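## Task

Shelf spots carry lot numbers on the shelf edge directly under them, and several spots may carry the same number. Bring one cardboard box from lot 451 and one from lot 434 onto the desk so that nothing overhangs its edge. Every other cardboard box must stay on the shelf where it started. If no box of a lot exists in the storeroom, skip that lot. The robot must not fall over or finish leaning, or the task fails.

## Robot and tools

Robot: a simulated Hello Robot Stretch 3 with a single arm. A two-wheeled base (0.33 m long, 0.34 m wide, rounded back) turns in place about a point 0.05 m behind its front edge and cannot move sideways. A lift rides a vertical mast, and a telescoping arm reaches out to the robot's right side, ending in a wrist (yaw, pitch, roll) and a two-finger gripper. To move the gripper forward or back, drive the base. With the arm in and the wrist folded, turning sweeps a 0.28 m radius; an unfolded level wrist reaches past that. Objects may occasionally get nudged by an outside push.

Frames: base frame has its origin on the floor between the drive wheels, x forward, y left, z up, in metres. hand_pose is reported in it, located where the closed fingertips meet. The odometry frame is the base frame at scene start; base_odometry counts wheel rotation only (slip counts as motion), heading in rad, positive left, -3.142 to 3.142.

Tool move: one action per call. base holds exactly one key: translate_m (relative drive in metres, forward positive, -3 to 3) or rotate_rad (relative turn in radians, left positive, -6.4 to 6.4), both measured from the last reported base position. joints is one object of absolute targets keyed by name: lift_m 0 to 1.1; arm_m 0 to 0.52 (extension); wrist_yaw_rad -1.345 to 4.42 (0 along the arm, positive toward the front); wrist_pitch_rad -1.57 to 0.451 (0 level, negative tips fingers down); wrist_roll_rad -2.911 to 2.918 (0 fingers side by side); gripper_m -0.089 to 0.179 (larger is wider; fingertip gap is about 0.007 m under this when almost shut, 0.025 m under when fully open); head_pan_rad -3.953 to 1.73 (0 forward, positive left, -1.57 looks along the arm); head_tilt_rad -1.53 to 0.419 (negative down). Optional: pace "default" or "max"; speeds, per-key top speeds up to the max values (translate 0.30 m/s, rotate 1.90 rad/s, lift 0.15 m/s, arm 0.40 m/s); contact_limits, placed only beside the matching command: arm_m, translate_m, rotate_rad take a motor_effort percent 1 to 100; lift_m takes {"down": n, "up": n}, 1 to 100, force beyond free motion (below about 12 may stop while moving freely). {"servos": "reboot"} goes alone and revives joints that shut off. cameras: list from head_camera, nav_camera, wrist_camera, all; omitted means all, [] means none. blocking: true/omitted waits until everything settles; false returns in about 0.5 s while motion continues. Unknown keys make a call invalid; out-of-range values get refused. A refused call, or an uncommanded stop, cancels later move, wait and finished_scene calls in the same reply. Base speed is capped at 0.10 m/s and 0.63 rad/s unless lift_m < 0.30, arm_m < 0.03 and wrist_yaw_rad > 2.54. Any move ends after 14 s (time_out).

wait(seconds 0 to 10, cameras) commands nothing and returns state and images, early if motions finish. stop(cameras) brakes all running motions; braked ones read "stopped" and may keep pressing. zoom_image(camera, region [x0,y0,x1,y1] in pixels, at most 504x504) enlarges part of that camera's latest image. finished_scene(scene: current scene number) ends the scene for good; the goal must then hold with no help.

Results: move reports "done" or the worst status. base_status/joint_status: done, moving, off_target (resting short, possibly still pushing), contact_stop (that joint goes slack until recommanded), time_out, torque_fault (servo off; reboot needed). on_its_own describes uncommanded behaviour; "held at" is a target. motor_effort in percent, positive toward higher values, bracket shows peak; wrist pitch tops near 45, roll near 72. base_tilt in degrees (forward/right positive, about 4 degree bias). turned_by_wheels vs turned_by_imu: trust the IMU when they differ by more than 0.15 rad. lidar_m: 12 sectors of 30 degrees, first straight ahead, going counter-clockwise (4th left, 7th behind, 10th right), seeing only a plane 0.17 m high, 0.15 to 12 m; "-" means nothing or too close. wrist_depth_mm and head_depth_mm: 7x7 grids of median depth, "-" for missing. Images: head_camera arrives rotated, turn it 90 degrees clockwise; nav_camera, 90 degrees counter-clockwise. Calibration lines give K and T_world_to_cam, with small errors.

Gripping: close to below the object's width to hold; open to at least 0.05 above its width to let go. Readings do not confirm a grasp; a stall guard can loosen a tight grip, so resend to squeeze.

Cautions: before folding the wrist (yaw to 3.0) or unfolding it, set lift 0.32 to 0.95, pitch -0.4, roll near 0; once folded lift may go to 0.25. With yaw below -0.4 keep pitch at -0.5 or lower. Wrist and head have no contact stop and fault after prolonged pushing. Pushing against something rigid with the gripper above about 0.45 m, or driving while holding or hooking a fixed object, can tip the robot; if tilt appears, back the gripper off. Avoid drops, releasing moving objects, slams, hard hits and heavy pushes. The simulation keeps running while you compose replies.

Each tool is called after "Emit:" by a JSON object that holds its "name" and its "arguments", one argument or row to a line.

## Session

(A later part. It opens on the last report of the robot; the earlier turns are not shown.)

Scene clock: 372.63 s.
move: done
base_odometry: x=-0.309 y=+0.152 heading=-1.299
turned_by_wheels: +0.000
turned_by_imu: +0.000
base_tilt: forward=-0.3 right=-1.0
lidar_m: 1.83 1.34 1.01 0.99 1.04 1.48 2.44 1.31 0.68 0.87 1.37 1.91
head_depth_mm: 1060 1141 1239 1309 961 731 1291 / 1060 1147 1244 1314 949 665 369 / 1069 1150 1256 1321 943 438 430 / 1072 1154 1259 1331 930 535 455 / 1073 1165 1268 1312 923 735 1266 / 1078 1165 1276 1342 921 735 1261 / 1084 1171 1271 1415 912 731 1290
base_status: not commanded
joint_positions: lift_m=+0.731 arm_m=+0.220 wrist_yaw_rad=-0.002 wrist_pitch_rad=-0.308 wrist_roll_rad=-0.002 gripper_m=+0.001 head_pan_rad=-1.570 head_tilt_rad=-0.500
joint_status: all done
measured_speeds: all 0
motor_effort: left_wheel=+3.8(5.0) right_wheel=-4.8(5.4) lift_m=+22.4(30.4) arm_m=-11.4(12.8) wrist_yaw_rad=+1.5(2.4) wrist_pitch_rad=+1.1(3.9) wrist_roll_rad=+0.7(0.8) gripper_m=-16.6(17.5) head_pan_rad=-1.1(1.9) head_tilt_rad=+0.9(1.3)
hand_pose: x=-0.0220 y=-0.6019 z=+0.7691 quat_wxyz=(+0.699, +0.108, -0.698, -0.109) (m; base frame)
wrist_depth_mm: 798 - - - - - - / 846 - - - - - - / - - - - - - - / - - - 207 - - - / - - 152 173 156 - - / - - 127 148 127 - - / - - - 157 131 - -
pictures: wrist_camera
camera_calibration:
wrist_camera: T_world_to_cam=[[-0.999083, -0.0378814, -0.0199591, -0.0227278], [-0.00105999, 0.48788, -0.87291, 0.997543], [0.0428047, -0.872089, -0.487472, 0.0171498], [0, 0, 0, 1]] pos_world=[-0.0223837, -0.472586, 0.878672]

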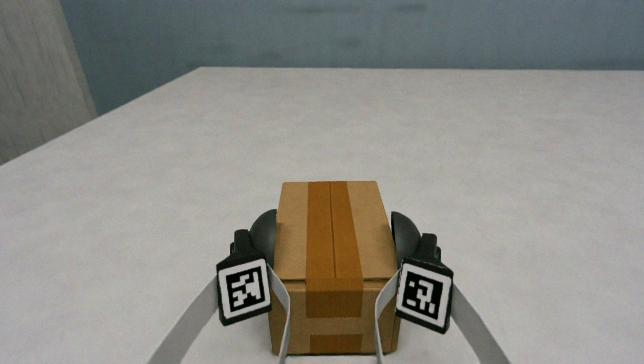

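Emit:
{"name": "move", "arguments": {
  "joints": {"lift_m": 0.728},
  "speeds": {"lift_m": 0.02},
  "cameras": []
}}

Emit:
{"name": "move", "arguments": {
  "joints": {"gripper_m": 0.13},
  "cameras": ["wrist_camera"]
}}

Emit:
{"name": "move", "arguments": {
  "joints": {"lift_m": 0.76, "arm_m": 0.1},
  "cameras": ["wrist_camera"]
}}

Emit:
{"name": "move", "arguments": {
  "joints": {"arm_m": 0.0, "wrist_pitch_rad": -0.4, "head_pan_rad": 0.5, "head_tilt_rad": -0.1},
  "cameras": ["nav_camera"]
}}

Emit:
{"name": "move", "arguments": {
  "joints": {"wrist_yaw_rad": 3.0, "gripper_m": 0.05, "head_pan_rad": 1.57},
  "cameras": ["nav_camera"]
}}

Scene clock: 386.03 s.
move: done
base_odometry: x=-0.309 y=+0.152 heading=-1.299
turned_by_wheels: +0.000
turned_by_imu: +0.000
base_tilt: forward=-0.3 right=-1.2
lidar_m: 1.83 1.34 1.01 0.99 1.04 1.47 2.44 1.30 0.68 0.87 1.37 1.91
head_depth_mm: 1059 1148 1239 1308 955 732 1293 / 1060 1151 1240 1304 949 683 371 / 1070 1150 1252 1318 942 442 431 / 1075 1156 1261 1328 931 535 457 / 1074 1161 1264 1322 926 740 1265 / 1077 1163 1274 1338 920 733 1252 / 1086 1167 1277 1400 915 732 1284
base_status: not commanded
joint_positions: lift_m=+0.728 arm_m=+0.220 wrist_yaw_rad=-0.002 wrist_pitch_rad=-0.296 wrist_roll_rad=-0.002 gripper_m=+0.001 head_pan_rad=-1.570 head_tilt_rad=-0.500
joint_status: all done
measured_speeds: all 0
motor_effort: left_wheel=+4.5(4.6) right_wheel=-4.7(5.0) lift_m=+21.1(24.1) arm_m=-10.8(10.8) wrist_yaw_rad=+1.3(2.1) wrist_pitch_rad=-1.1(1.5) wrist_roll_rad=+0.6(0.6) gripper_m=-16.8(17.5) head_pan_rad=-0.9(1.5) head_tilt_rad=-0.6(1.1)
hand_pose: x=-0.0220 y=-0.6030 z=+0.7688 quat_wxyz=(+0.700, +0.104, -0.699, -0.105) (m; base frame)
wrist_depth_mm: 798 - - - - - - / 861 - - - - - - / - - - - - - - / - - - 208 - - - / - - 152 173 158 - - / - - 127 147 127 - - / - - - 157 131 - -
pictures: none
No camera images: "cameras" was empty.

Scene clock: 387.87 s.
move: done
base_odometry: x=-0.309 y=+0.152 heading=-1.299
turned_by_wheels: +0.000
turned_by_imu: +0.000
base_tilt: forward=-0.3 right=-1.1
lidar_m: 1.83 1.34 1.01 0.99 1.04 1.48 2.44 1.30 0.68 0.87 1.37 1.90
head_depth_mm: 1055 1145 1242 1305 954 733 1298 / 1059 1146 1251 1315 950 682 372 / 1068 1150 1258 1324 938 441 432 / 1075 1154 1258 1328 935 535 456 / 1076 1165 1265 1312 925 714 1269 / 1078 1169 1269 1334 920 736 1259 / 1084 1175 1279 1409 915 730 1289
base_status: not commanded
joint_positions: lift_m=+0.728 arm_m=+0.220 wrist_yaw_rad=-0.002 wrist_pitch_rad=-0.313 wrist_roll_rad=-0.002 gripper_m=+0.130 head_pan_rad=-1.570 head_tilt_rad=-0.500
joint_status: all done
measured_speeds: all 0
motor_effort: left_wheel=+4.1(5.0) right_wheel=-4.7(5.2) lift_m=+25.0(25.5) arm_m=-9.4(10.5) wrist_yaw_rad=+0.7(2.8) wrist_pitch_rad=+2.0(2.1) wrist_roll_rad=+0.4(0.7) gripper_m=+0.6(82.3) head_pan_rad=-0.7(1.5) head_tilt_rad=-1.0(1.8)
hand_pose: x=-0.0219 y=-0.6013 z=+0.7649 quat_wxyz=(+0.699, +0.110, -0.698, -0.111) (m; base frame)
wrist_depth_mm: 803 - - - - - - / 855 - - - - - - / - - - - - - - / - - - 199 - - - / - - - 165 164 144 - / - 125 - 148 148 123 - / - 121 - 161 - - -
pictures: wrist_camera
camera_calibration:
wrist_camera: T_world_to_cam=[[-0.999079, -0.0378584, -0.020208, -0.0225712], [-0.00106009, 0.492523, -0.870299, 0.994317], [0.042901, -0.869475, -0.49211, 0.0206871], [0, 0, 0, 1]] pos_world=[-0.0223838, -0.472592, 0.875077]

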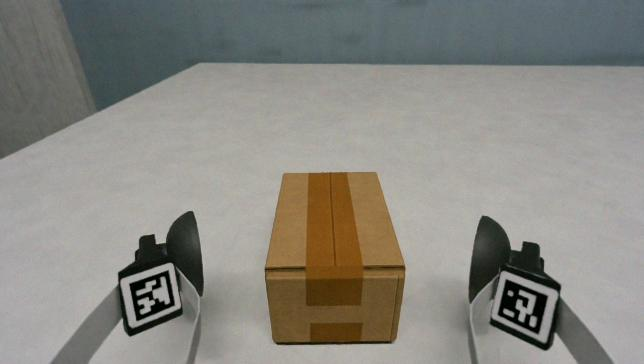

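Scene clock: 390.00 s.
move: done
base_odometry: x=-0.309 y=+0.152 heading=-1.299
turned_by_wheels: +0.000
turned_by_imu: +0.000
base_tilt: forward=-0.2 right=-1.1
lidar_m: 1.83 1.34 1.01 0.99 1.04 1.48 2.44 1.30 0.68 0.87 1.36 1.91
head_depth_mm: 1062 1141 1240 1304 958 735 1233 / 1061 1142 1249 1314 950 728 335 / 1067 1160 1254 1321 939 723 323 / 1075 1156 1261 1329 934 712 414 / 1070 1160 1266 1318 923 737 1265 / 1076 1167 1278 1339 918 735 1266 / 1081 1172 1269 1398 912 730 1282
base_status: not commanded
joint_positions: lift_m=+0.760 arm_m=+0.100 wrist_yaw_rad=-0.002 wrist_pitch_rad=-0.314 wrist_roll_rad=-0.002 gripper_m=+0.130 head_pan_rad=-1.570 head_tilt_rad=-0.500
joint_status: all done
measured_speeds: all 0
motor_effort: left_wheel=+4.1(5.0) right_wheel=-4.6(5.4) lift_m=+23.6(33.7) arm_m=-12.2(14.9) wrist_yaw_rad=+2.1(2.4) wrist_pitch_rad=+2.1(2.2) wrist_roll_rad=+0.3(0.7) gripper_m=+0.5(1.1) head_pan_rad=-0.3(1.6) head_tilt_rad=-1.9(2.4)
hand_pose: x=-0.0219 y=-0.4812 z=+0.7967 quat_wxyz=(+0.699, +0.110, -0.698, -0.111) (m; base frame)
wrist_depth_mm: 896 - - - - - - / - - - - - - - / - - - - - - - / - - - 273 - - - / - - - 280 - 144 - / - 125 - - - 123 - / - 977 - 988 - 127 113
pictures: wrist_camera
camera_calibration:
wrist_camera: T_world_to_cam=[[-0.999079, -0.0378414, -0.0202442, -0.0173447], [-0.00106071, 0.493344, -0.869834, 0.962845], [0.0429031, -0.869011, -0.492929, 0.141629], [0, 0, 0, 1]] pos_world=[-0.0223838, -0.352593, 0.906978]

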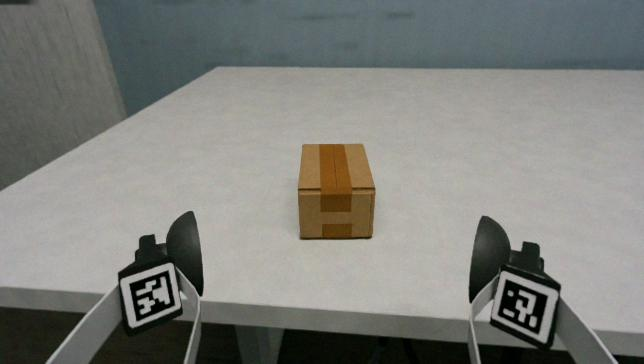

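Scene clock: 392.47 s.
move: done
base_odometry: x=-0.309 y=+0.152 heading=-1.299
turned_by_wheels: +0.000
turned_by_imu: +0.000
base_tilt: forward=-0.4 right=-1.1
lidar_m: 1.83 1.34 1.01 0.99 1.04 1.48 2.44 1.30 0.68 0.87 1.37 1.91
head_depth_mm: 1892 2111 2126 2119 2122 2122 1887 / 1891 2224 2244 2268 2254 2236 1885 / 1925 2380 2123 2177 2128 2159 1947 / 1917 2501 1854 1875 1939 1954 1910 / 1922 1635 1555 1578 1599 1627 1669 / 1942 1334 1341 1361 1380 1401 1417 / 1871 1168 1183 1188 1207 1222 1237
base_status: not commanded
joint_positions: lift_m=+0.760 arm_m=+0.001 wrist_yaw_rad=-0.002 wrist_pitch_rad=-0.413 wrist_roll_rad=-0.002 gripper_m=+0.130 head_pan_rad=+0.508 head_tilt_rad=-0.094
joint_status: all done
measured_speeds: translate_m=+0.000 rotate_rad=+0.000 lift_m=+0.000 arm_m=+0.000 wrist_yaw_rad=+0.000 wrist_pitch_rad=+0.000 wrist_roll_rad=+0.000 head_pan_rad=-0.024 head_tilt_rad=+0.000
motor_effort: left_wheel=+4.3(4.9) right_wheel=-4.4(5.3) lift_m=+26.7(27.3) arm_m=-12.5(14.5) wrist_yaw_rad=+1.4(2.2) wrist_pitch_rad=+1.9(4.4) wrist_roll_rad=+0.7(0.7) gripper_m=+0.6(1.1) head_pan_rad=-3.4(6.1) head_tilt_rad=-2.2(8.5)
hand_pose: x=-0.0219 y=-0.3706 z=+0.7738 quat_wxyz=(+0.693, +0.145, -0.691, -0.146) (m; base frame)
wrist_depth_mm: - - - - - - - / - - - 351 - - - / - - - 354 - - - / - - - - - - - / - - - - - 146 - / - 125 - - - 123 - / - 912 960 941 941 868 898
pictures: nav_camera (sideways)
camera_calibration:
nav_camera: T_world_to_cam=[[0.0510424, 0.0479584, 0.997544, -1.25587], [0.496334, -0.867978, 0.0163329, 0.0259308], [0.86663, 0.494282, -0.0681071, 0.0365686], [0, 0, 0, 1]] pos_world=[0.0195411, 0.064662, 1.25486]

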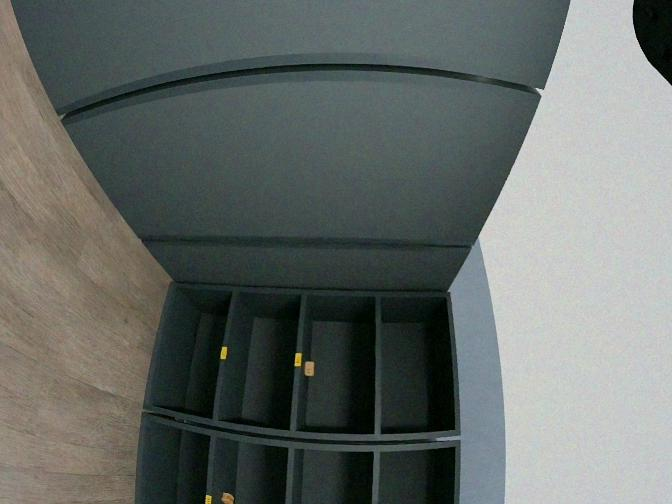

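Scene clock: 394.97 s.
move: done
base_odometry: x=-0.309 y=+0.152 heading=-1.299
turned_by_wheels: +0.000
turned_by_imu: +0.000
base_tilt: forward=-0.4 right=-1.2
lidar_m: 1.83 1.34 1.01 0.99 1.04 1.48 2.44 1.30 0.68 0.87 1.36 1.91
head_depth_mm: 915 921 928 940 944 956 965 / - 926 927 945 951 959 964 / - 932 935 940 950 962 970 / - 935 937 947 956 969 975 / - 935 946 951 959 967 978 / - 942 948 954 961 970 982 / - 948 951 960 968 977 986
base_status: not commanded
joint_positions: lift_m=+0.760 arm_m=+0.001 wrist_yaw_rad=+2.997 wrist_pitch_rad=-0.413 wrist_roll_rad=-0.002 gripper_m=+0.050 head_pan_rad=+1.574 head_tilt_rad=-0.100
joint_status: all done
measured_speeds: all 0
motor_effort: left_wheel=+4.7(5.0) right_wheel=-4.6(5.3) lift_m=+30.9(31.6) arm_m=-11.5(13.0) wrist_yaw_rad=+2.6(6.1) wrist_pitch_rad=+1.9(2.1) wrist_roll_rad=+0.4(0.6) gripper_m=+0.4(80.0) head_pan_rad=-2.8(6.4) head_tilt_rad=-2.2(3.1)
hand_pose: x=+0.0112 y=+0.0772 z=+0.7738 quat_wxyz=(+0.195, +0.700, +0.095, +0.681) (m; base frame)
wrist_depth_mm: - 137 - - - - - / - 147 - - - - - / - 162 - - - - - / - 183 - - - - - / - - 198 - - - - / - - 127 - 125 - - / 951 896 275 918 926 914 938
pictures: nav_camera (sideways)
camera_calibration:
nav_camera: T_world_to_cam=[[-0.0172567, 0.0734762, 0.997148, -1.25495], [0.999768, 0.0141312, 0.0162608, 0.0228553], [-0.0128961, 0.997197, -0.073703, 0.0492145], [0, 0, 0, 1]] pos_world=[-0.0438716, 0.0428093, 1.25462]

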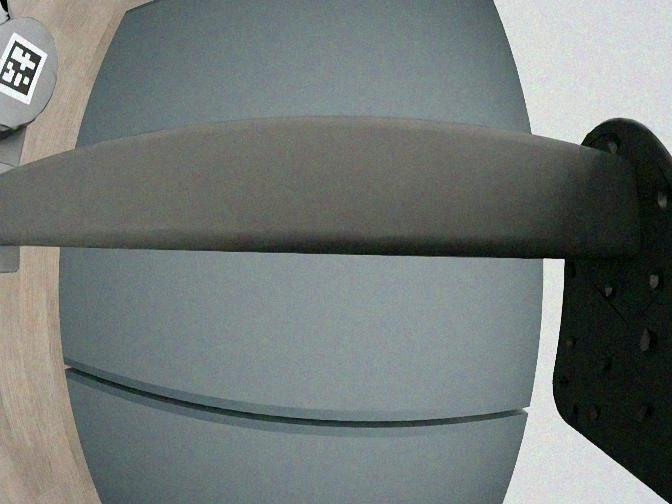

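Emit:
{"name": "move", "arguments": {
  "base": {"rotate_rad": -0.18},
  "joints": {"lift_m": 0.29},
  "pace": "max",
  "cameras": []
}}

Emit:
{"name": "move", "arguments": {
  "base": {"translate_m": -1.9},
  "joints": {"head_pan_rad": 0, "head_tilt_rad": -0.3},
  "pace": "max",
  "cameras": []
}}

Emit:
{"name": "move", "arguments": {
  "base": {"rotate_rad": 1.74},
  "pace": "max",
  "cameras": ["nav_camera"]
}}

Scene clock: 416.50 s.
move: done
base_odometry: x=-0.309 y=+0.152 heading=-1.478
turned_by_wheels: -0.180
turned_by_imu: -0.177
base_tilt: forward=-0.4 right=-1.2
lidar_m: 1.83 1.62 1.07 0.99 1.00 1.25 2.44 2.13 0.92 0.68 0.87 1.61
head_depth_mm: 986 994 1001 1014 1027 1035 1048 / - 977 983 994 1007 1017 1027 / - 963 965 980 987 998 1008 / - 946 953 960 966 980 992 / - 927 936 940 955 965 971 / - 917 916 929 935 941 957 / - 897 902 913 923 927 938
base_status: done
joint_positions: lift_m=+0.290 arm_m=+0.001 wrist_yaw_rad=+2.997 wrist_pitch_rad=-0.415 wrist_roll_rad=-0.002 gripper_m=+0.050 head_pan_rad=+1.570 head_tilt_rad=-0.100
joint_status: all done
measured_speeds: all 0
motor_effort: left_wheel=+7.6(11.8) right_wheel=-9.2(13.2) lift_m=+25.4(27.2) arm_m=-10.8(11.8) wrist_yaw_rad=+2.0(3.5) wrist_pitch_rad=+2.2(2.2) wrist_roll_rad=+0.3(0.8) gripper_m=+0.7(1.0) head_pan_rad=-2.8(3.7) head_tilt_rad=-1.6(2.5)
hand_pose: x=+0.0111 y=+0.0770 z=+0.3034 quat_wxyz=(+0.195, +0.700, +0.096, +0.680) (m; base frame)
wrist_depth_mm: 139 137 - - - - - / - 148 - - - - - / 890 162 884 929 913 913 891 / 747 185 677 734 729 715 705 / 612 593 198 599 595 597 589 / 522 519 127 509 125 512 504 / 455 275 266 279 434 442 441
pictures: none
No camera images: "cameras" was empty.

Scene clock: 424.27 s.
move: done
base_odometry: x=-0.485 y=+2.044 heading=-1.478
turned_by_wheels: +0.000
turned_by_imu: -0.002
base_tilt: forward=-0.3 right=-1.2
lidar_m: 3.67 1.23 0.87 1.16 0.95 0.62 0.58 0.58 0.73 1.53 1.37 1.38
head_depth_mm: 2846 3014 3012 2749 2323 1965 1564 / 3048 3835 - 3731 2935 2034 1556 / 3086 3730 - - 2916 2016 1543 / 3104 3845 - - 2867 2010 1536 / 3146 3745 3895 - 2875 1990 1521 / 3218 3702 3839 - 2788 1976 1532 / 3254 3559 3512 3572 2787 1970 1526
base_status: done
joint_positions: lift_m=+0.290 arm_m=+0.001 wrist_yaw_rad=+2.997 wrist_pitch_rad=-0.415 wrist_roll_rad=-0.002 gripper_m=+0.050 head_pan_rad=+0.000 head_tilt_rad=-0.300
joint_status: all done
measured_speeds: all 0
motor_effort: left_wheel=-0.3(12.7) right_wheel=-7.8(14.9) lift_m=+26.7(31.0) arm_m=-11.0(12.2) wrist_yaw_rad=+2.7(3.6) wrist_pitch_rad=+2.2(2.3) wrist_roll_rad=+0.6(0.8) gripper_m=+0.8(1.0) head_pan_rad=+2.7(4.4) head_tilt_rad=+5.4(6.2)
hand_pose: x=+0.0111 y=+0.0770 z=+0.3035 quat_wxyz=(+0.195, +0.700, +0.096, +0.680) (m; base frame)
wrist_depth_mm: - 137 - - - - - / - 147 - - - - - / 888 162 893 929 909 903 900 / 745 186 669 735 727 713 715 / 610 583 199 603 594 595 587 / 522 518 127 515 125 506 503 / 454 276 267 280 434 442 443
pictures: none
No camera images: "cameras" was empty.

Scene clock: 426.50 s.
move: done
base_odometry: x=-0.485 y=+2.044 heading=+0.262
turned_by_wheels: +1.740
turned_by_imu: +1.705
base_tilt: forward=-0.3 right=-1.1
lidar_m: 2.10 0.80 0.59 0.58 0.60 0.83 1.53 1.37 1.70 2.74 1.04 0.87
head_depth_mm: 1921 1994 2069 2192 1215 1199 1177 / 1911 1989 2097 2223 2311 2045 1547 / 1909 2013 2074 2220 2317 2013 1548 / 1902 1979 2090 2230 2319 1993 1541 / 1908 1995 2092 2221 2319 1998 1542 / 1912 2007 2074 2199 2291 1991 1526 / 1597 1614 1659 1680 1711 1744 1516
base_status: done
joint_positions: lift_m=+0.290 arm_m=+0.001 wrist_yaw_rad=+2.997 wrist_pitch_rad=-0.415 wrist_roll_rad=-0.002 gripper_m=+0.050 head_pan_rad=+0.000 head_tilt_rad=-0.300
joint_status: not commanded
measured_speeds: all 0
motor_effort: left_wheel=-6.2(15.4) right_wheel=+8.9(14.4) lift_m=+29.9(31.3) arm_m=-12.4(13.3) wrist_yaw_rad=+2.3(2.9) wrist_pitch_rad=+2.2(2.3) wrist_roll_rad=+0.4(0.6) gripper_m=+0.2(0.9) head_pan_rad=+2.5(3.5) head_tilt_rad=+4.2(5.5)
hand_pose: x=+0.0111 y=+0.0770 z=+0.3035 quat_wxyz=(+0.195, +0.700, +0.096, +0.680) (m; base frame)
wrist_depth_mm: 536 137 552 572 590 601 612 / 586 147 600 619 623 643 - / 625 161 170 - - - - / - 182 190 698 693 710 710 / 617 588 198 606 599 596 588 / 522 525 127 517 125 509 500 / 455 274 269 280 436 442 442
pictures: nav_camera (sideways)
camera_calibration:
nav_camera: T_world_to_cam=[[0.269773, 0.0170858, 0.962772, -1.21176], [0.0145267, -0.999801, 0.0136725, 0.0322347], [0.962814, 0.0102975, -0.269968, 0.298729], [0, 0, 0, 1]] pos_world=[0.0388106, 0.0498559, 1.24685]

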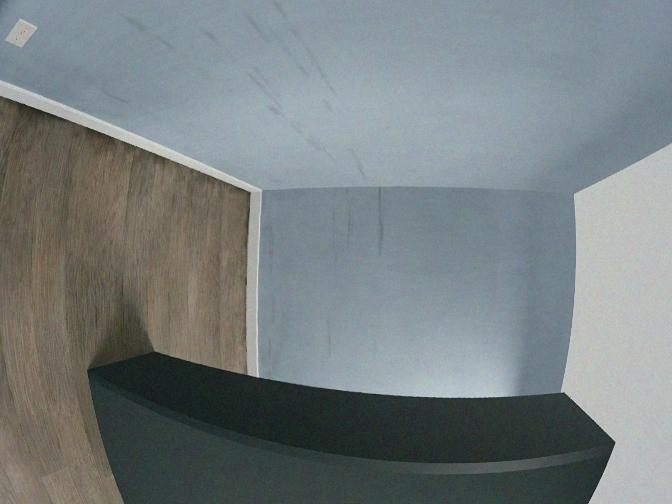

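Emit:
{"name": "move", "arguments": {
  "base": {"translate_m": 1.5},
  "joints": {"head_pan_rad": -1.57, "head_tilt_rad": -0.2},
  "pace": "max",
  "cameras": ["nav_camera"]
}}

Emit:
{"name": "move", "arguments": {
  "joints": {"head_pan_rad": -2.0},
  "cameras": ["head_camera", "nav_camera"]
}}

Scene clock: 442.47 s.
move: done
base_odometry: x=+0.964 y=+2.432 heading=+0.261
turned_by_wheels: +0.000
turned_by_imu: +0.001
base_tilt: forward=-0.3 right=-1.2
lidar_m: 0.72 0.75 0.57 0.55 0.57 0.79 2.33 0.65 0.55 1.37 1.01 0.74
head_depth_mm: 1167 1231 1269 1305 1038 1366 1043 / 2080 1307 1281 1317 1351 1374 1432 / 2348 3371 3050 2846 2317 2216 1727 / 2370 3892 - - 3676 2338 1725 / 2124 3876 - - 3681 2334 1721 / 2380 2965 3026 3083 3141 2328 1713 / 1961 1990 2036 2079 2108 2090 1695
base_status: done
joint_positions: lift_m=+0.290 arm_m=+0.001 wrist_yaw_rad=+2.997 wrist_pitch_rad=-0.415 wrist_roll_rad=-0.002 gripper_m=+0.050 head_pan_rad=-1.570 head_tilt_rad=-0.199
joint_status: all done
measured_speeds: all 0
motor_effort: left_wheel=+0.0(14.1) right_wheel=+4.7(13.8) lift_m=+24.0(26.1) arm_m=-5.8(10.8) wrist_yaw_rad=+2.2(3.0) wrist_pitch_rad=+2.2(2.3) wrist_roll_rad=+0.2(0.8) gripper_m=+0.6(1.2) head_pan_rad=+3.2(5.6) head_tilt_rad=+0.1(10.4)
hand_pose: x=+0.0111 y=+0.0770 z=+0.3035 quat_wxyz=(+0.195, +0.700, +0.096, +0.680) (m; base frame)
wrist_depth_mm: 515 137 536 551 560 569 580 / 556 148 571 594 603 610 627 / 612 162 613 633 - - - / - 181 190 701 697 691 686 / 620 588 198 593 598 595 599 / 520 519 127 513 126 506 509 / 458 276 268 279 432 446 443
pictures: nav_camera (sideways)
camera_calibration:
nav_camera: T_world_to_cam=[[0.0172584, -0.171519, 0.98503, -1.2393], [-0.999788, -0.0139923, 0.0150805, 0.0366591], [0.0111962, -0.985081, -0.171725, 0.176697], [0, 0, 0, 1]] pos_world=[0.0560613, -0.0379898, 1.25054]

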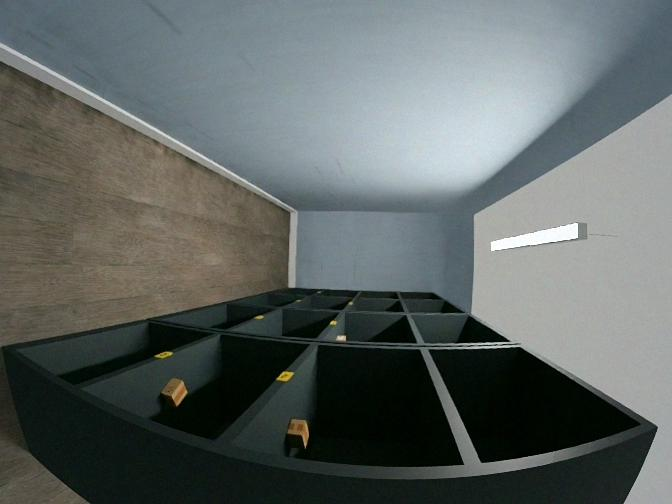

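Scene clock: 443.30 s.
move: done
base_odometry: x=+0.964 y=+2.432 heading=+0.261
turned_by_wheels: +0.000
turned_by_imu: +0.000
base_tilt: forward=-0.3 right=-1.3
lidar_m: 0.72 0.75 0.57 0.55 0.57 0.79 2.32 0.65 0.55 1.37 1.00 0.75
head_depth_mm: 518 536 558 578 603 629 656 / 489 505 524 544 564 586 610 / 501 507 513 526 544 558 579 / 1191 1345 1382 1442 923 1216 1017 / 1202 1284 1315 1380 1093 1393 1065 / 1236 1265 1297 1331 1381 1410 1464 / 2435 2805 2870 2994 2881 2272 1701
base_status: not commanded
joint_positions: lift_m=+0.290 arm_m=+0.001 wrist_yaw_rad=+2.997 wrist_pitch_rad=-0.415 wrist_roll_rad=-0.002 gripper_m=+0.050 head_pan_rad=-2.007 head_tilt_rad=-0.199
joint_status: all done
measured_speeds: all 0
motor_effort: left_wheel=-0.2(0.4) right_wheel=+5.2(5.7) lift_m=+24.4(24.9) arm_m=-5.4(6.5) wrist_yaw_rad=+2.3(2.5) wrist_pitch_rad=+2.3(2.3) wrist_roll_rad=+0.3(0.7) gripper_m=+0.5(0.7) head_pan_rad=-1.9(5.7) head_tilt_rad=-0.7(1.0)
hand_pose: x=+0.0111 y=+0.0770 z=+0.3035 quat_wxyz=(+0.195, +0.700, +0.096, +0.680) (m; base frame)
wrist_depth_mm: 512 137 535 548 555 570 582 / 560 147 571 593 605 617 618 / 611 162 610 633 - - - / - 181 189 704 695 689 690 / 616 589 198 603 595 597 596 / 522 523 127 508 125 504 506 / 453 276 268 278 434 441 442
pictures: head_camera (sideways), nav_camera (sideways)
camera_calibration:
head_camera: T_world_to_cam=[[0.019514, 0.151613, -0.988247, 1.30172], [0.88461, -0.463241, -0.053601, 0.0640166], [-0.465923, -0.873167, -0.143158, 0.144714], [0, 0, 0, 1]] pos_world=[-0.0146057, -0.0413422, 1.31057]
nav_camera: T_world_to_cam=[[-0.0569482, -0.162707, 0.98503, -1.23885], [-0.911739, 0.410493, 0.0150939, 0.0361083], [-0.406803, -0.89723, -0.171723, 0.179221], [0, 0, 0, 1]] pos_world=[0.0352788, -0.0555887, 1.25054]

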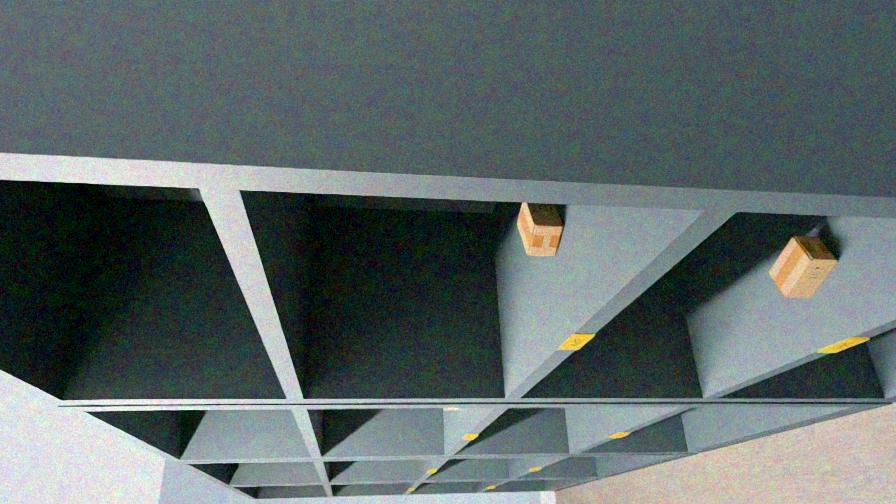

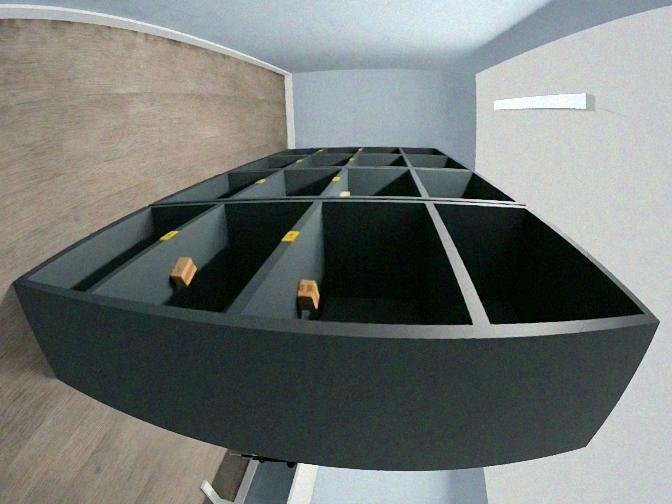

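Emit:
{"name": "zoom_image", "arguments": {
  "camera": "head_camera",
  "region": [540, 320, 640, 380]
}}

Emit:
{"name": "zoom_image", "arguments": {
  "camera": "head_camera",
  "region": [800, 320, 890, 370]
}}

Emit:
{"name": "zoom_image", "arguments": {
  "camera": "head_camera",
  "region": [400, 400, 660, 500]
}}

Scaled by 5.040 from the camera's 896x504 image, which has a finer 1280x720 frame.

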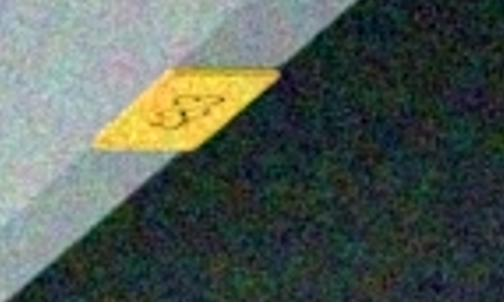

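Scaled by 5.600 from the camera's 896x504 image, which has a finer 1280x720 frame.

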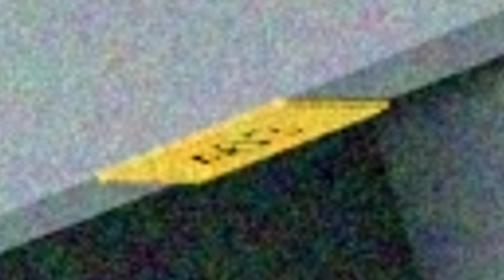

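Scaled by 1.938 from the camera's 896x504 image, which has a finer 1280x720 frame.

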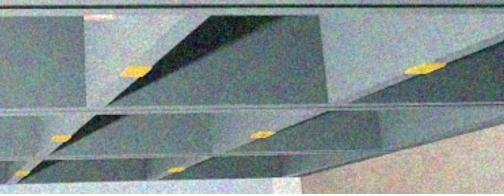

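Emit:
{"name": "move", "arguments": {
  "base": {"rotate_rad": -1.57},
  "joints": {"head_pan_rad": -1.4, "head_tilt_rad": -0.45},
  "pace": "max",
  "cameras": []
}}

Emit:
{"name": "move", "arguments": {
  "base": {"translate_m": 0.9},
  "pace": "max",
  "cameras": ["head_camera", "nav_camera"]
}}

Scene clock: 460.50 s.
move: done
base_odometry: x=+0.964 y=+2.432 heading=-1.308
turned_by_wheels: -1.570
turned_by_imu: -1.539
base_tilt: forward=-0.2 right=-1.2
lidar_m: 1.37 0.99 0.74 0.72 0.75 0.56 0.55 0.58 0.81 2.50 0.64 0.55
head_depth_mm: 2433 2605 2783 2927 2282 1695 1370 / 2472 2692 2841 3017 2240 1694 1361 / 2550 2721 2926 3098 2227 1684 1348 / 2598 2791 2971 3113 2202 1664 1353 / 2671 2826 2997 3013 2187 1659 1335 / 2708 2900 3095 3194 2174 1647 1333 / 2765 2993 3002 2928 1894 978 1037
base_status: done
joint_positions: lift_m=+0.290 arm_m=+0.001 wrist_yaw_rad=+2.997 wrist_pitch_rad=-0.415 wrist_roll_rad=-0.002 gripper_m=+0.050 head_pan_rad=-1.396 head_tilt_rad=-0.455
joint_status: all done
measured_speeds: all 0
motor_effort: left_wheel=+6.2(15.6) right_wheel=-8.7(15.3) lift_m=+25.5(26.3) arm_m=-13.0(13.0) wrist_yaw_rad=+2.0(2.9) wrist_pitch_rad=+2.2(2.3) wrist_roll_rad=+0.3(0.7) gripper_m=+0.1(1.1) head_pan_rad=-3.1(5.5) head_tilt_rad=+4.5(6.8)
hand_pose: x=+0.0111 y=+0.0770 z=+0.3035 quat_wxyz=(+0.195, +0.700, +0.096, +0.680) (m; base frame)
wrist_depth_mm: 655 137 - - - - - / 733 147 - - - - - / 775 161 171 - - 869 851 / 710 186 678 731 727 727 707 / 611 593 198 602 600 593 595 / 533 518 127 514 125 511 508 / 449 273 269 279 436 443 442
pictures: none
No camera images: "cameras" was empty.

Scene clock: 464.83 s.
move: done
base_odometry: x=+1.198 y=+1.562 heading=-1.308
turned_by_wheels: +0.000
turned_by_imu: +0.000
base_tilt: forward=-0.4 right=-1.3
lidar_m: 1.48 0.94 0.70 0.69 0.72 1.02 1.44 0.50 0.57 0.77 0.61 0.55
head_depth_mm: 575 643 693 735 554 415 751 / 584 659 708 748 520 412 769 / 598 672 725 760 504 409 761 / 612 688 741 775 540 406 783 / 628 702 759 793 536 404 799 / 646 719 777 787 533 416 792 / 667 730 782 775 527 429 791
base_status: done
joint_positions: lift_m=+0.290 arm_m=+0.001 wrist_yaw_rad=+2.998 wrist_pitch_rad=-0.415 wrist_roll_rad=-0.002 gripper_m=+0.050 head_pan_rad=-1.400 head_tilt_rad=-0.450
joint_status: not commanded
measured_speeds: all 0
motor_effort: left_wheel=+1.6(15.8) right_wheel=+5.8(10.7) lift_m=+26.8(27.4) arm_m=-11.6(13.2) wrist_yaw_rad=+1.7(3.1) wrist_pitch_rad=+2.2(2.3) wrist_roll_rad=+0.4(0.8) gripper_m=+0.6(0.9) head_pan_rad=-3.3(4.0) head_tilt_rad=+4.0(5.3)
hand_pose: x=+0.0110 y=+0.0770 z=+0.3035 quat_wxyz=(+0.195, +0.700, +0.096, +0.680) (m; base frame)
wrist_depth_mm: - 137 - - - - - / - 147 - - - - - / - 161 171 - - 824 807 / 747 186 680 740 734 723 706 / 614 593 199 599 595 599 589 / 523 525 127 512 125 510 501 / 457 275 268 280 434 445 444
pictures: head_camera (sideways), nav_camera (sideways)
camera_calibration:
head_camera: T_world_to_cam=[[-0.111336, 0.37314, -0.92107, 1.21475], [0.988358, 0.138289, -0.0634465, 0.0761772], [0.103699, -0.917411, -0.384193, 0.454923], [0, 0, 0, 1]] pos_world=[0.0127801, -0.0464554, 1.29848]
nav_camera: T_world_to_cam=[[0.0866239, -0.401973, 0.911545, -1.1437], [-0.982491, -0.185964, 0.0113597, 0.0414083], [0.164948, -0.896569, -0.411043, 0.487184], [0, 0, 0, 1]] pos_world=[0.0593953, -0.0152432, 1.24232]

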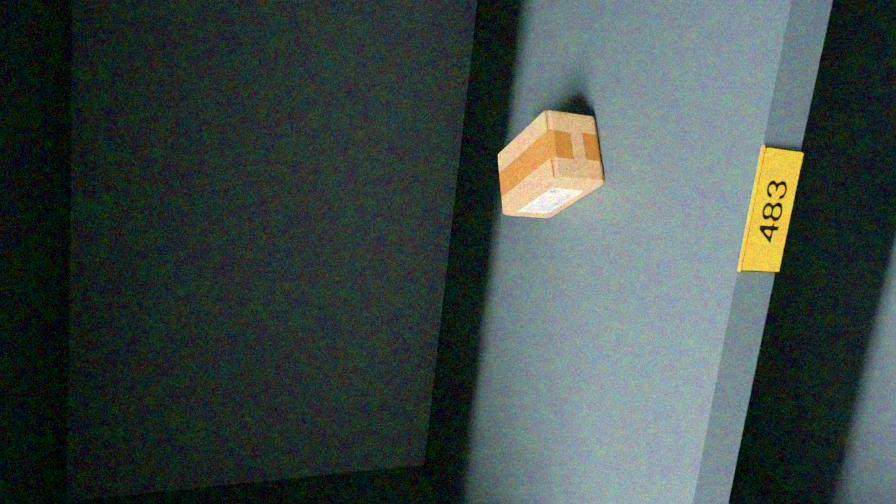

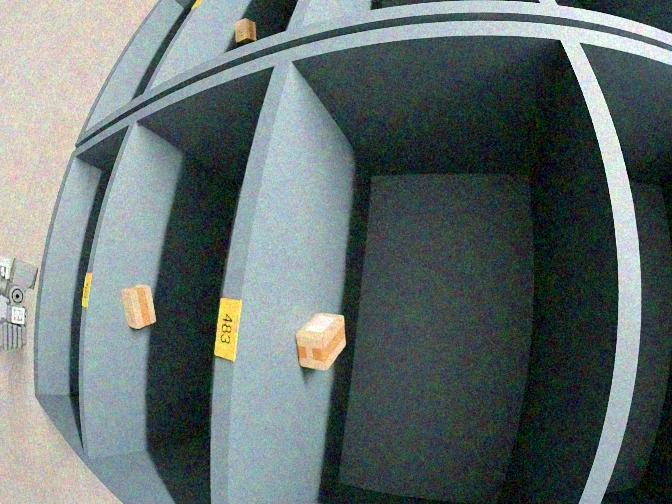

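Emit:
{"name": "move", "arguments": {
  "joints": {"head_pan_rad": -1.2, "head_tilt_rad": -0.85},
  "cameras": ["head_camera"]
}}

Emit:
{"name": "move", "arguments": {
  "base": {"translate_m": 0.75},
  "pace": "max",
  "cameras": ["head_camera", "nav_camera"]
}}

Scene clock: 475.30 s.
move: done
base_odometry: x=+1.198 y=+1.562 heading=-1.308
turned_by_wheels: +0.000
turned_by_imu: +0.000
base_tilt: forward=-0.3 right=-1.1
lidar_m: 1.48 0.94 0.71 0.69 0.72 1.02 1.44 0.50 0.57 0.77 0.61 0.55
head_depth_mm: 620 673 476 419 862 757 1006 / 645 688 519 416 878 751 1038 / 671 691 516 428 875 752 1070 / 701 683 510 448 864 792 1081 / 725 673 506 951 864 1138 1094 / 647 661 502 896 856 1154 1106 / 559 598 498 749 833 1178 1097
base_status: not commanded
joint_positions: lift_m=+0.290 arm_m=+0.001 wrist_yaw_rad=+2.998 wrist_pitch_rad=-0.415 wrist_roll_rad=-0.002 gripper_m=+0.050 head_pan_rad=-1.201 head_tilt_rad=-0.854
joint_status: all done
measured_speeds: all 0
motor_effort: left_wheel=+1.9(1.9) right_wheel=+6.2(7.2) lift_m=+28.3(28.5) arm_m=-9.4(10.8) wrist_yaw_rad=+1.0(3.1) wrist_pitch_rad=+2.2(2.3) wrist_roll_rad=+0.3(0.7) gripper_m=+0.0(0.7) head_pan_rad=+3.3(4.6) head_tilt_rad=-6.4(8.9)
hand_pose: x=+0.0110 y=+0.0770 z=+0.3035 quat_wxyz=(+0.195, +0.700, +0.096, +0.680) (m; base frame)
wrist_depth_mm: - 137 - - - - - / - 147 - - - - - / - 161 170 - - 814 812 / 745 186 677 737 724 706 717 / 610 590 198 600 600 599 596 / 522 520 127 515 125 507 506 / 456 274 268 280 437 440 442
pictures: head_camera (sideways)
camera_calibration:
head_camera: T_world_to_cam=[[-0.302531, 0.652296, -0.694971, 0.921142], [0.931555, 0.356645, -0.0707742, 0.0860411], [0.201692, -0.668816, -0.715546, 0.885437], [0, 0, 0, 1]] pos_world=[0.019936, -0.0393497, 1.27983]

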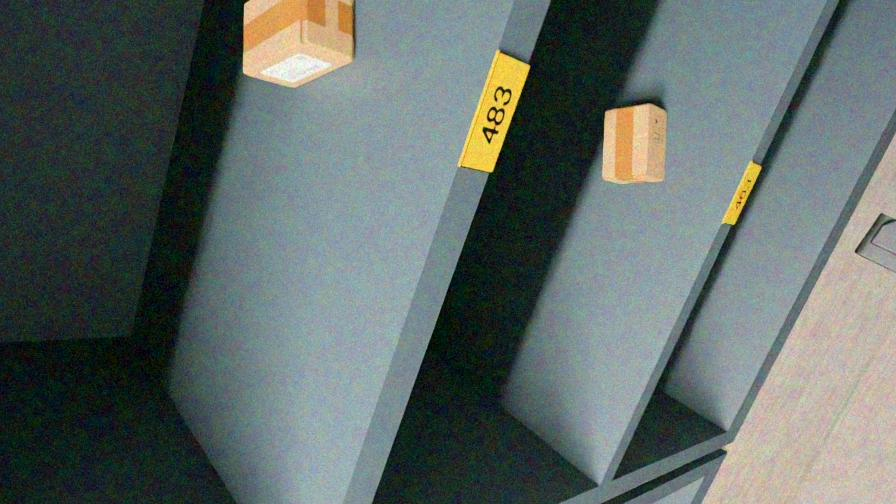

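Scene clock: 479.13 s.
move: done
base_odometry: x=+1.392 y=+0.838 heading=-1.308
turned_by_wheels: +0.000
turned_by_imu: +0.000
base_tilt: forward=-0.4 right=-1.2
lidar_m: 1.62 0.90 0.67 0.66 0.69 0.97 1.19 1.10 0.40 0.80 0.84 0.73
head_depth_mm: 641 686 528 423 885 760 852 / 667 700 521 441 876 755 1061 / 696 693 517 452 874 784 1080 / 729 685 499 914 865 1126 1089 / 762 675 505 1004 861 1161 1110 / 799 665 503 1026 878 1206 1102 / 793 657 517 997 897 1221 1097
base_status: done
joint_positions: lift_m=+0.290 arm_m=+0.001 wrist_yaw_rad=+2.998 wrist_pitch_rad=-0.415 wrist_roll_rad=-0.002 gripper_m=+0.050 head_pan_rad=-1.200 head_tilt_rad=-0.851
joint_status: not commanded
measured_speeds: all 0
motor_effort: left_wheel=+3.2(14.8) right_wheel=+0.2(13.9) lift_m=+28.7(29.3) arm_m=-8.7(10.4) wrist_yaw_rad=+1.2(2.8) wrist_pitch_rad=+2.1(2.3) wrist_roll_rad=+0.7(0.7) gripper_m=-0.1(1.0) head_pan_rad=+2.8(4.0) head_tilt_rad=+2.0(6.1)
hand_pose: x=+0.0110 y=+0.0770 z=+0.3035 quat_wxyz=(+0.195, +0.700, +0.096, +0.680) (m; base frame)
wrist_depth_mm: - 137 - - - - - / - 147 - - - - - / - 160 170 - - - - / 713 186 218 740 717 707 709 / 613 595 199 605 597 596 591 / 523 528 127 520 125 510 509 / 457 273 267 278 436 445 440
pictures: head_camera (sideways), nav_camera (sideways)
camera_calibration:
head_camera: T_world_to_cam=[[-0.302397, 0.650109, -0.697076, 0.923855], [0.931295, 0.35733, -0.070749, 0.0859551], [0.203091, -0.670577, -0.713499, 0.882762], [0, 0, 0, 1]] pos_world=[0.0200402, -0.0393608, 1.27993]
nav_camera: T_world_to_cam=[[0.281891, -0.677999, 0.678863, -0.841589], [-0.924811, -0.380404, 0.00409831, 0.0504737], [0.255464, -0.628975, -0.734254, 0.907108], [0, 0, 0, 1]] pos_world=[0.0521817, 0.0191527, 1.23716]

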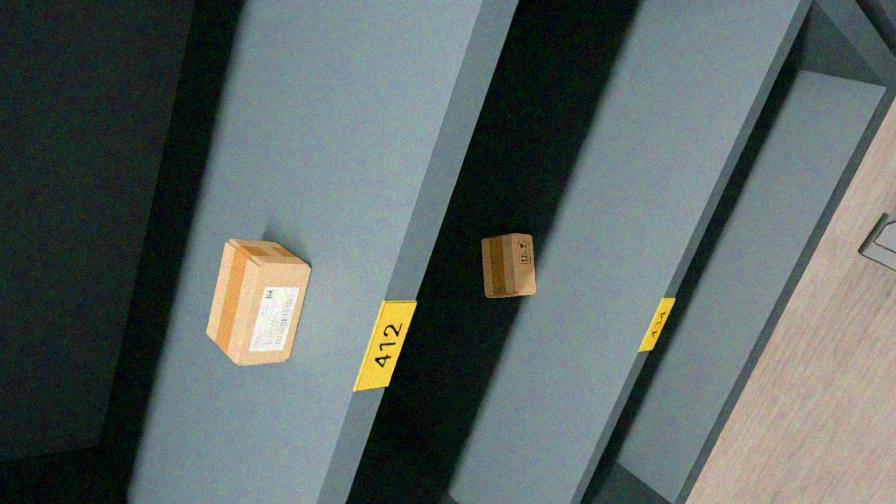

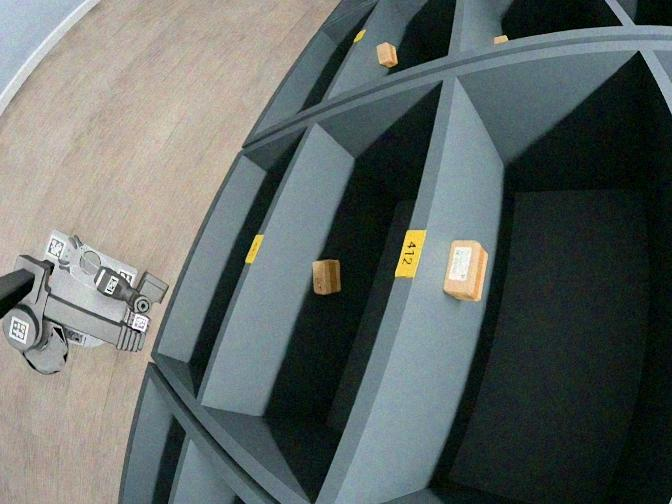

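Lower ones: zoom.

Emit:
{"name": "zoom_image", "arguments": {
  "camera": "head_camera",
  "region": [600, 280, 720, 370]
}}

Emit:
{"name": "move", "arguments": {
  "base": {"translate_m": 0.75},
  "pace": "max",
  "cameras": ["head_camera", "nav_camera"]
}}

Scaled by 4.200 from the camera's 896x504 image, which has a finer 1280x720 frame.

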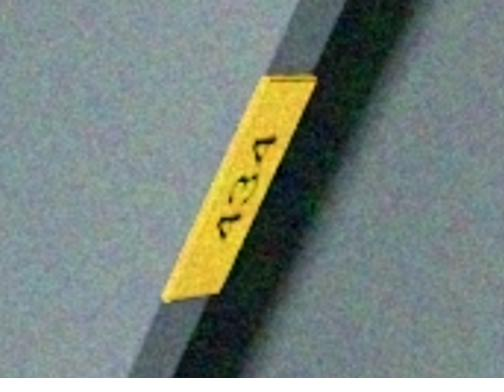

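Scene clock: 487.37 s.
move: done
base_odometry: x=+1.587 y=+0.114 heading=-1.308
turned_by_wheels: +0.000
turned_by_imu: +0.000
base_tilt: forward=-0.4 right=-1.2
lidar_m: 1.81 0.86 0.64 0.63 0.66 0.93 1.91 1.01 0.39 0.38 0.87 0.91
head_depth_mm: 667 710 531 444 546 715 1068 / 696 706 524 459 839 752 1055 / 724 696 519 994 877 799 1085 / 755 688 514 1017 867 1149 1106 / 794 652 512 1038 864 1187 1110 / 820 649 540 1028 899 1207 1106 / 853 658 556 1022 1277 1224 1098
base_status: done
joint_positions: lift_m=+0.290 arm_m=+0.001 wrist_yaw_rad=+2.998 wrist_pitch_rad=-0.415 wrist_roll_rad=-0.002 gripper_m=+0.050 head_pan_rad=-1.200 head_tilt_rad=-0.850
joint_status: not commanded
measured_speeds: all 0
motor_effort: left_wheel=+2.9(15.7) right_wheel=+0.3(11.7) lift_m=+30.0(30.9) arm_m=-6.5(8.3) wrist_yaw_rad=+0.4(3.3) wrist_pitch_rad=+2.2(2.3) wrist_roll_rad=+0.5(0.8) gripper_m=+0.1(0.9) head_pan_rad=+3.1(3.7) head_tilt_rad=+1.1(2.4)
hand_pose: x=+0.0110 y=+0.0770 z=+0.3035 quat_wxyz=(+0.195, +0.700, +0.096, +0.680) (m; base frame)
wrist_depth_mm: - 137 - - - - - / - 147 - - - - - / - 161 171 - - - - / 715 182 219 723 721 718 711 / 619 585 199 601 603 590 589 / 521 519 128 513 126 511 506 / 457 274 269 281 434 443 439
pictures: head_camera (sideways), nav_camera (sideways)
camera_calibration:
head_camera: T_world_to_cam=[[-0.302138, 0.64931, -0.697932, 0.924988], [0.931294, 0.357339, -0.0707168, 0.0859211], [0.203481, -0.671346, -0.712664, 0.881723], [0, 0, 0, 1]] pos_world=[0.0200421, -0.0393654, 1.28003]
nav_camera: T_world_to_cam=[[0.281669, -0.677232, 0.67972, -0.84266], [-0.924796, -0.380441, 0.00417724, 0.0503758], [0.255765, -0.629779, -0.733459, 0.906125], [0, 0, 0, 1]] pos_world=[0.0521837, 0.0191475, 1.23717]

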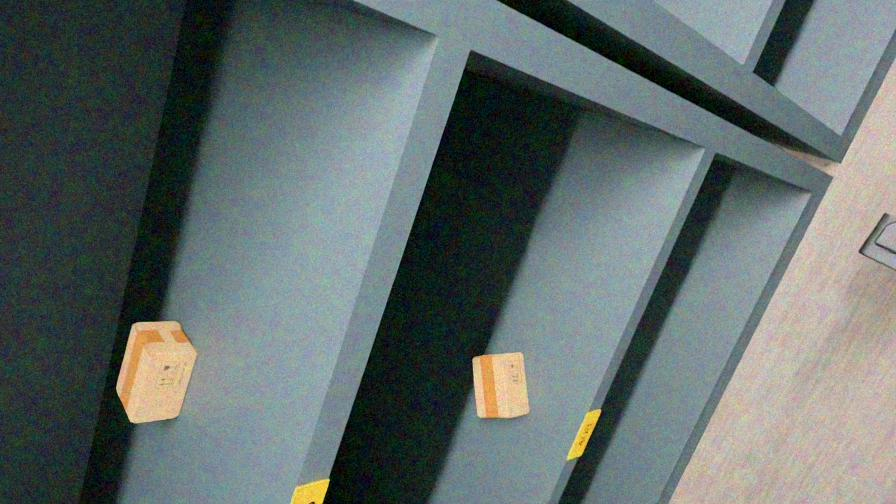

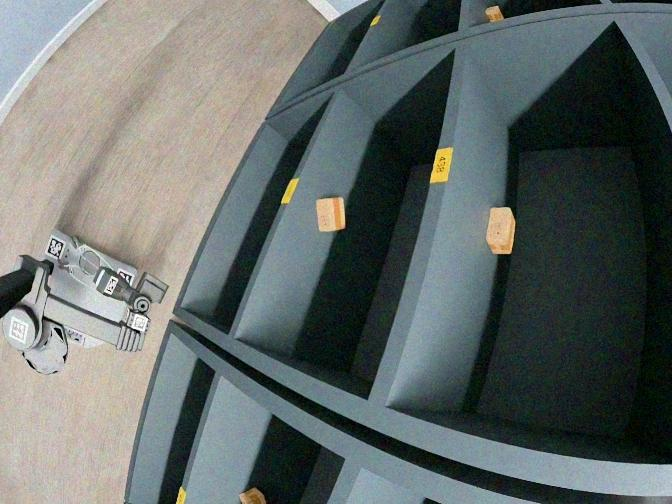

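Emit:
{"name": "move", "arguments": {
  "base": {"rotate_rad": -0.375},
  "joints": {"lift_m": 0.4},
  "pace": "max",
  "cameras": []
}}

Emit:
{"name": "move", "arguments": {
  "base": {"translate_m": -0.74},
  "joints": {"lift_m": 0.66},
  "pace": "max",
  "cameras": []
}}

Emit:
{"name": "move", "arguments": {
  "base": {"rotate_rad": 0.33},
  "joints": {"wrist_pitch_rad": -0.4},
  "cameras": []
}}

Emit:
{"name": "move", "arguments": {
  "joints": {"wrist_yaw_rad": 0, "gripper_m": 0.179, "head_pan_rad": -1.4, "head_tilt_rad": -0.7}
}}

Scene clock: 515.23 s.
move: done
base_odometry: x=+1.587 y=+0.114 heading=-1.683
turned_by_wheels: -0.375
turned_by_imu: -0.368
base_tilt: forward=-0.4 right=-1.2
lidar_m: 0.91 1.44 0.76 0.63 0.63 0.70 1.13 1.01 1.00 0.38 0.38 0.93
head_depth_mm: 291 340 511 981 887 1138 1115 / 339 356 401 473 877 1140 1104 / 299 336 405 508 648 863 1098 / 691 677 496 493 697 919 1098 / 694 676 508 981 867 1144 1096 / 696 668 503 968 857 1137 1097 / 700 659 499 968 851 1123 1093
base_status: done
joint_positions: lift_m=+0.400 arm_m=+0.001 wrist_yaw_rad=+2.998 wrist_pitch_rad=-0.415 wrist_roll_rad=-0.002 gripper_m=+0.050 head_pan_rad=-1.200 head_tilt_rad=-0.850
joint_status: all done
measured_speeds: all 0
motor_effort: left_wheel=+6.1(13.2) right_wheel=-8.2(14.3) lift_m=+27.4(33.5) arm_m=-6.5(6.5) wrist_yaw_rad=+2.2(2.8) wrist_pitch_rad=+2.2(2.3) wrist_roll_rad=+0.7(0.8) gripper_m=+0.0(0.7) head_pan_rad=+2.2(3.4) head_tilt_rad=-0.9(1.1)
hand_pose: x=+0.0110 y=+0.0769 z=+0.4134 quat_wxyz=(+0.195, +0.700, +0.096, +0.680) (m; base frame)
wrist_depth_mm: 501 137 - - - - - / 531 148 - - - - - / - 161 170 - - - - / - 179 188 842 890 900 890 / - 203 199 761 745 743 730 / 664 652 127 655 125 642 635 / 575 544 281 563 549 551 558
pictures: none
No camera images: "cameras" was empty.

Scene clock: 523.60 s.
move: done
base_odometry: x=+1.670 y=+0.849 heading=-1.683
turned_by_wheels: +0.000
turned_by_imu: -0.001
base_tilt: forward=-0.4 right=-1.3
lidar_m: 1.65 0.89 0.47 0.39 0.39 0.44 0.70 2.24 1.29 0.66 1.07 0.85
head_depth_mm: 820 690 716 823 1327 1269 1133 / 875 707 1109 998 1053 1261 367 / 877 697 1194 1054 1329 1261 397 / 883 687 1177 1049 1369 1270 421 / 880 678 1190 1031 1353 1260 1111 / 877 646 1190 1026 1352 1251 1108 / 878 648 1188 1023 1346 1248 1099
base_status: done
joint_positions: lift_m=+0.660 arm_m=+0.001 wrist_yaw_rad=+2.998 wrist_pitch_rad=-0.415 wrist_roll_rad=-0.002 gripper_m=+0.050 head_pan_rad=-1.200 head_tilt_rad=-0.850
joint_status: all done
measured_speeds: all 0
motor_effort: left_wheel=-4.0(10.4) right_wheel=-5.7(15.1) lift_m=+23.6(34.4) arm_m=-10.9(11.1) wrist_yaw_rad=+1.4(3.6) wrist_pitch_rad=+2.2(2.4) wrist_roll_rad=+0.5(0.8) gripper_m=+0.3(0.9) head_pan_rad=+2.1(3.3) head_tilt_rad=-2.2(3.3)
hand_pose: x=+0.0110 y=+0.0769 z=+0.6734 quat_wxyz=(+0.195, +0.700, +0.096, +0.680) (m; base frame)
wrist_depth_mm: 320 137 390 436 490 535 - / 343 148 423 469 525 - - / 375 162 452 513 - - - / 395 187 477 532 - - - / 425 467 198 - 148 - - / 471 518 126 - 124 938 939 / 504 99 263 790 812 833 824
pictures: none
No camera images: "cameras" was empty.

Scene clock: 525.20 s.
move: done
base_odometry: x=+1.670 y=+0.849 heading=-1.353
turned_by_wheels: +0.330
turned_by_imu: +0.324
base_tilt: forward=-0.3 right=-1.2
lidar_m: 1.54 0.55 0.40 0.39 0.40 0.55 1.51 1.33 0.67 0.94 0.85 0.88
head_depth_mm: 862 715 1112 1070 954 1215 1129 / 878 703 1162 1062 1309 1234 366 / 911 665 1187 1048 1338 1257 397 / 929 687 1227 1046 1383 1274 421 / 953 714 1254 1066 1385 1266 1107 / 876 740 1132 1097 1381 1254 1104 / 786 765 939 1092 1391 1251 1096
base_status: done
joint_positions: lift_m=+0.660 arm_m=+0.001 wrist_yaw_rad=+2.998 wrist_pitch_rad=-0.415 wrist_roll_rad=-0.002 gripper_m=+0.050 head_pan_rad=-1.200 head_tilt_rad=-0.850
joint_status: all done
measured_speeds: all 0
motor_effort: left_wheel=-9.6(12.9) right_wheel=+8.7(11.4) lift_m=+24.0(24.4) arm_m=-12.3(12.6) wrist_yaw_rad=+1.4(2.7) wrist_pitch_rad=+2.3(2.4) wrist_roll_rad=+0.3(0.6) gripper_m=+0.4(0.8) head_pan_rad=+1.1(2.7) head_tilt_rad=-2.8(3.7)
hand_pose: x=+0.0110 y=+0.0769 z=+0.6734 quat_wxyz=(+0.195, +0.700, +0.096, +0.680) (m; base frame)
wrist_depth_mm: 369 137 389 402 409 425 429 / 405 147 419 438 448 460 473 / 442 162 454 479 489 506 524 / 482 187 486 519 533 545 - / 526 520 199 - 148 - - / - - 127 - 124 - - / - 99 262 761 779 812 802
pictures: none
No camera images: "cameras" was empty.

Scene clock: 527.70 s.
move: done
base_odometry: x=+1.670 y=+0.849 heading=-1.353
turned_by_wheels: +0.000
turned_by_imu: +0.000
base_tilt: forward=-0.4 right=-1.4
lidar_m: 1.54 0.56 0.40 0.39 0.40 0.55 1.51 1.33 0.67 0.94 0.86 0.87
head_depth_mm: 847 924 708 1037 934 972 1144 / 862 938 700 1183 994 1238 1135 / 873 948 693 1203 988 1302 437 / 890 958 723 1214 982 1293 1122 / 898 975 703 1235 1002 1289 1160 / 921 977 745 1225 1026 1272 1163 / 938 998 737 1173 1023 1278 1150
base_status: not commanded
joint_positions: lift_m=+0.660 arm_m=+0.001 wrist_yaw_rad=+0.003 wrist_pitch_rad=-0.415 wrist_roll_rad=-0.002 gripper_m=+0.179 head_pan_rad=-1.400 head_tilt_rad=-0.700
joint_status: all done
measured_speeds: all 0
motor_effort: left_wheel=-9.5(9.7) right_wheel=+8.4(9.4) lift_m=+23.9(24.5) arm_m=-12.3(13.5) wrist_yaw_rad=-3.9(6.9) wrist_pitch_rad=+2.2(2.3) wrist_roll_rad=+0.4(0.8) gripper_m=+0.8(84.5) head_pan_rad=-2.7(3.8) head_tilt_rad=+3.2(3.7)
hand_pose: x=-0.0208 y=-0.3703 z=+0.6734 quat_wxyz=(+0.693, +0.147, -0.691, -0.145) (m; base frame)
wrist_depth_mm: - - - - - - 349 / - - 592 - - - 364 / - - 545 541 536 533 384 / 482 479 476 469 465 457 - / - - - - - - - / - 126 - - - - - / - - - - - - 105
pictures: head_camera (sideways), nav_camera (sideways), wrist_camera
camera_calibration:
head_camera: T_world_to_cam=[[-0.147952, 0.586004, -0.796687, 1.05276], [0.98554, 0.154628, -0.0692866, 0.0837467], [0.0825879, -0.795418, -0.600408, 0.736366], [0, 0, 0, 1]] pos_world=[0.0124077, -0.0441554, 1.28665]
nav_camera: T_world_to_cam=[[0.122728, -0.611779, 0.78145, -0.974297], [-0.982139, -0.188026, 0.00704602, 0.0470133], [0.142622, -0.768357, -0.623928, 0.764278], [0, 0, 0, 1]] pos_world=[0.0567445, 0.0000235824, 1.23789]
wrist_camera: T_world_to_cam=[[-0.998884, -0.0405988, -0.0241367, -0.0129392], [-0.00379469, 0.578356, -0.815776, 0.796029], [0.0470791, -0.814774, -0.577865, 0.254548], [0, 0, 0, 1]] pos_world=[-0.0218879, -0.253514, 0.796163]

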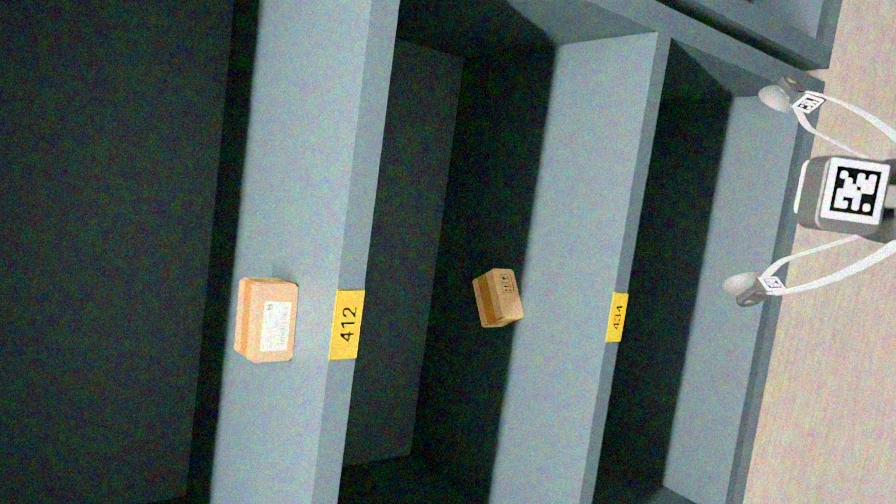

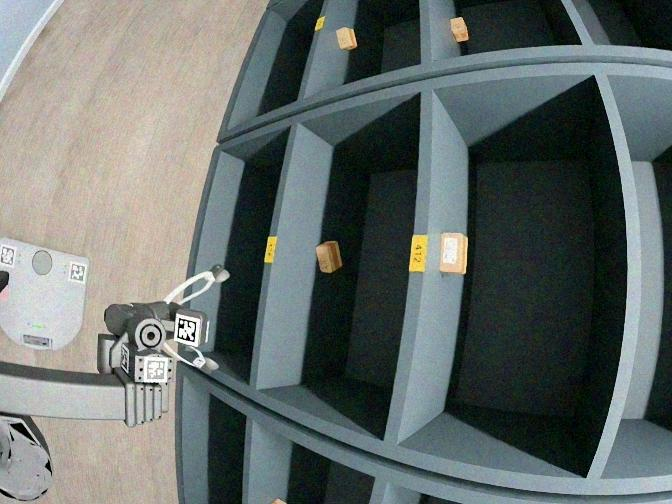

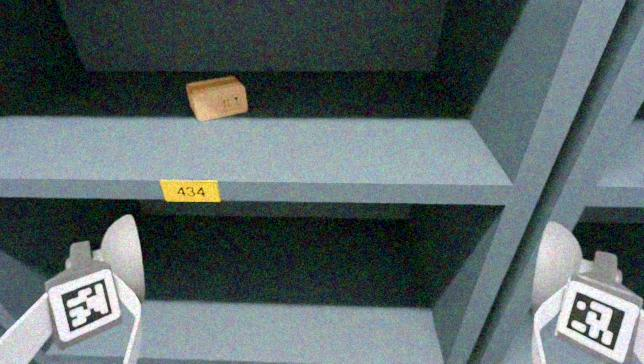

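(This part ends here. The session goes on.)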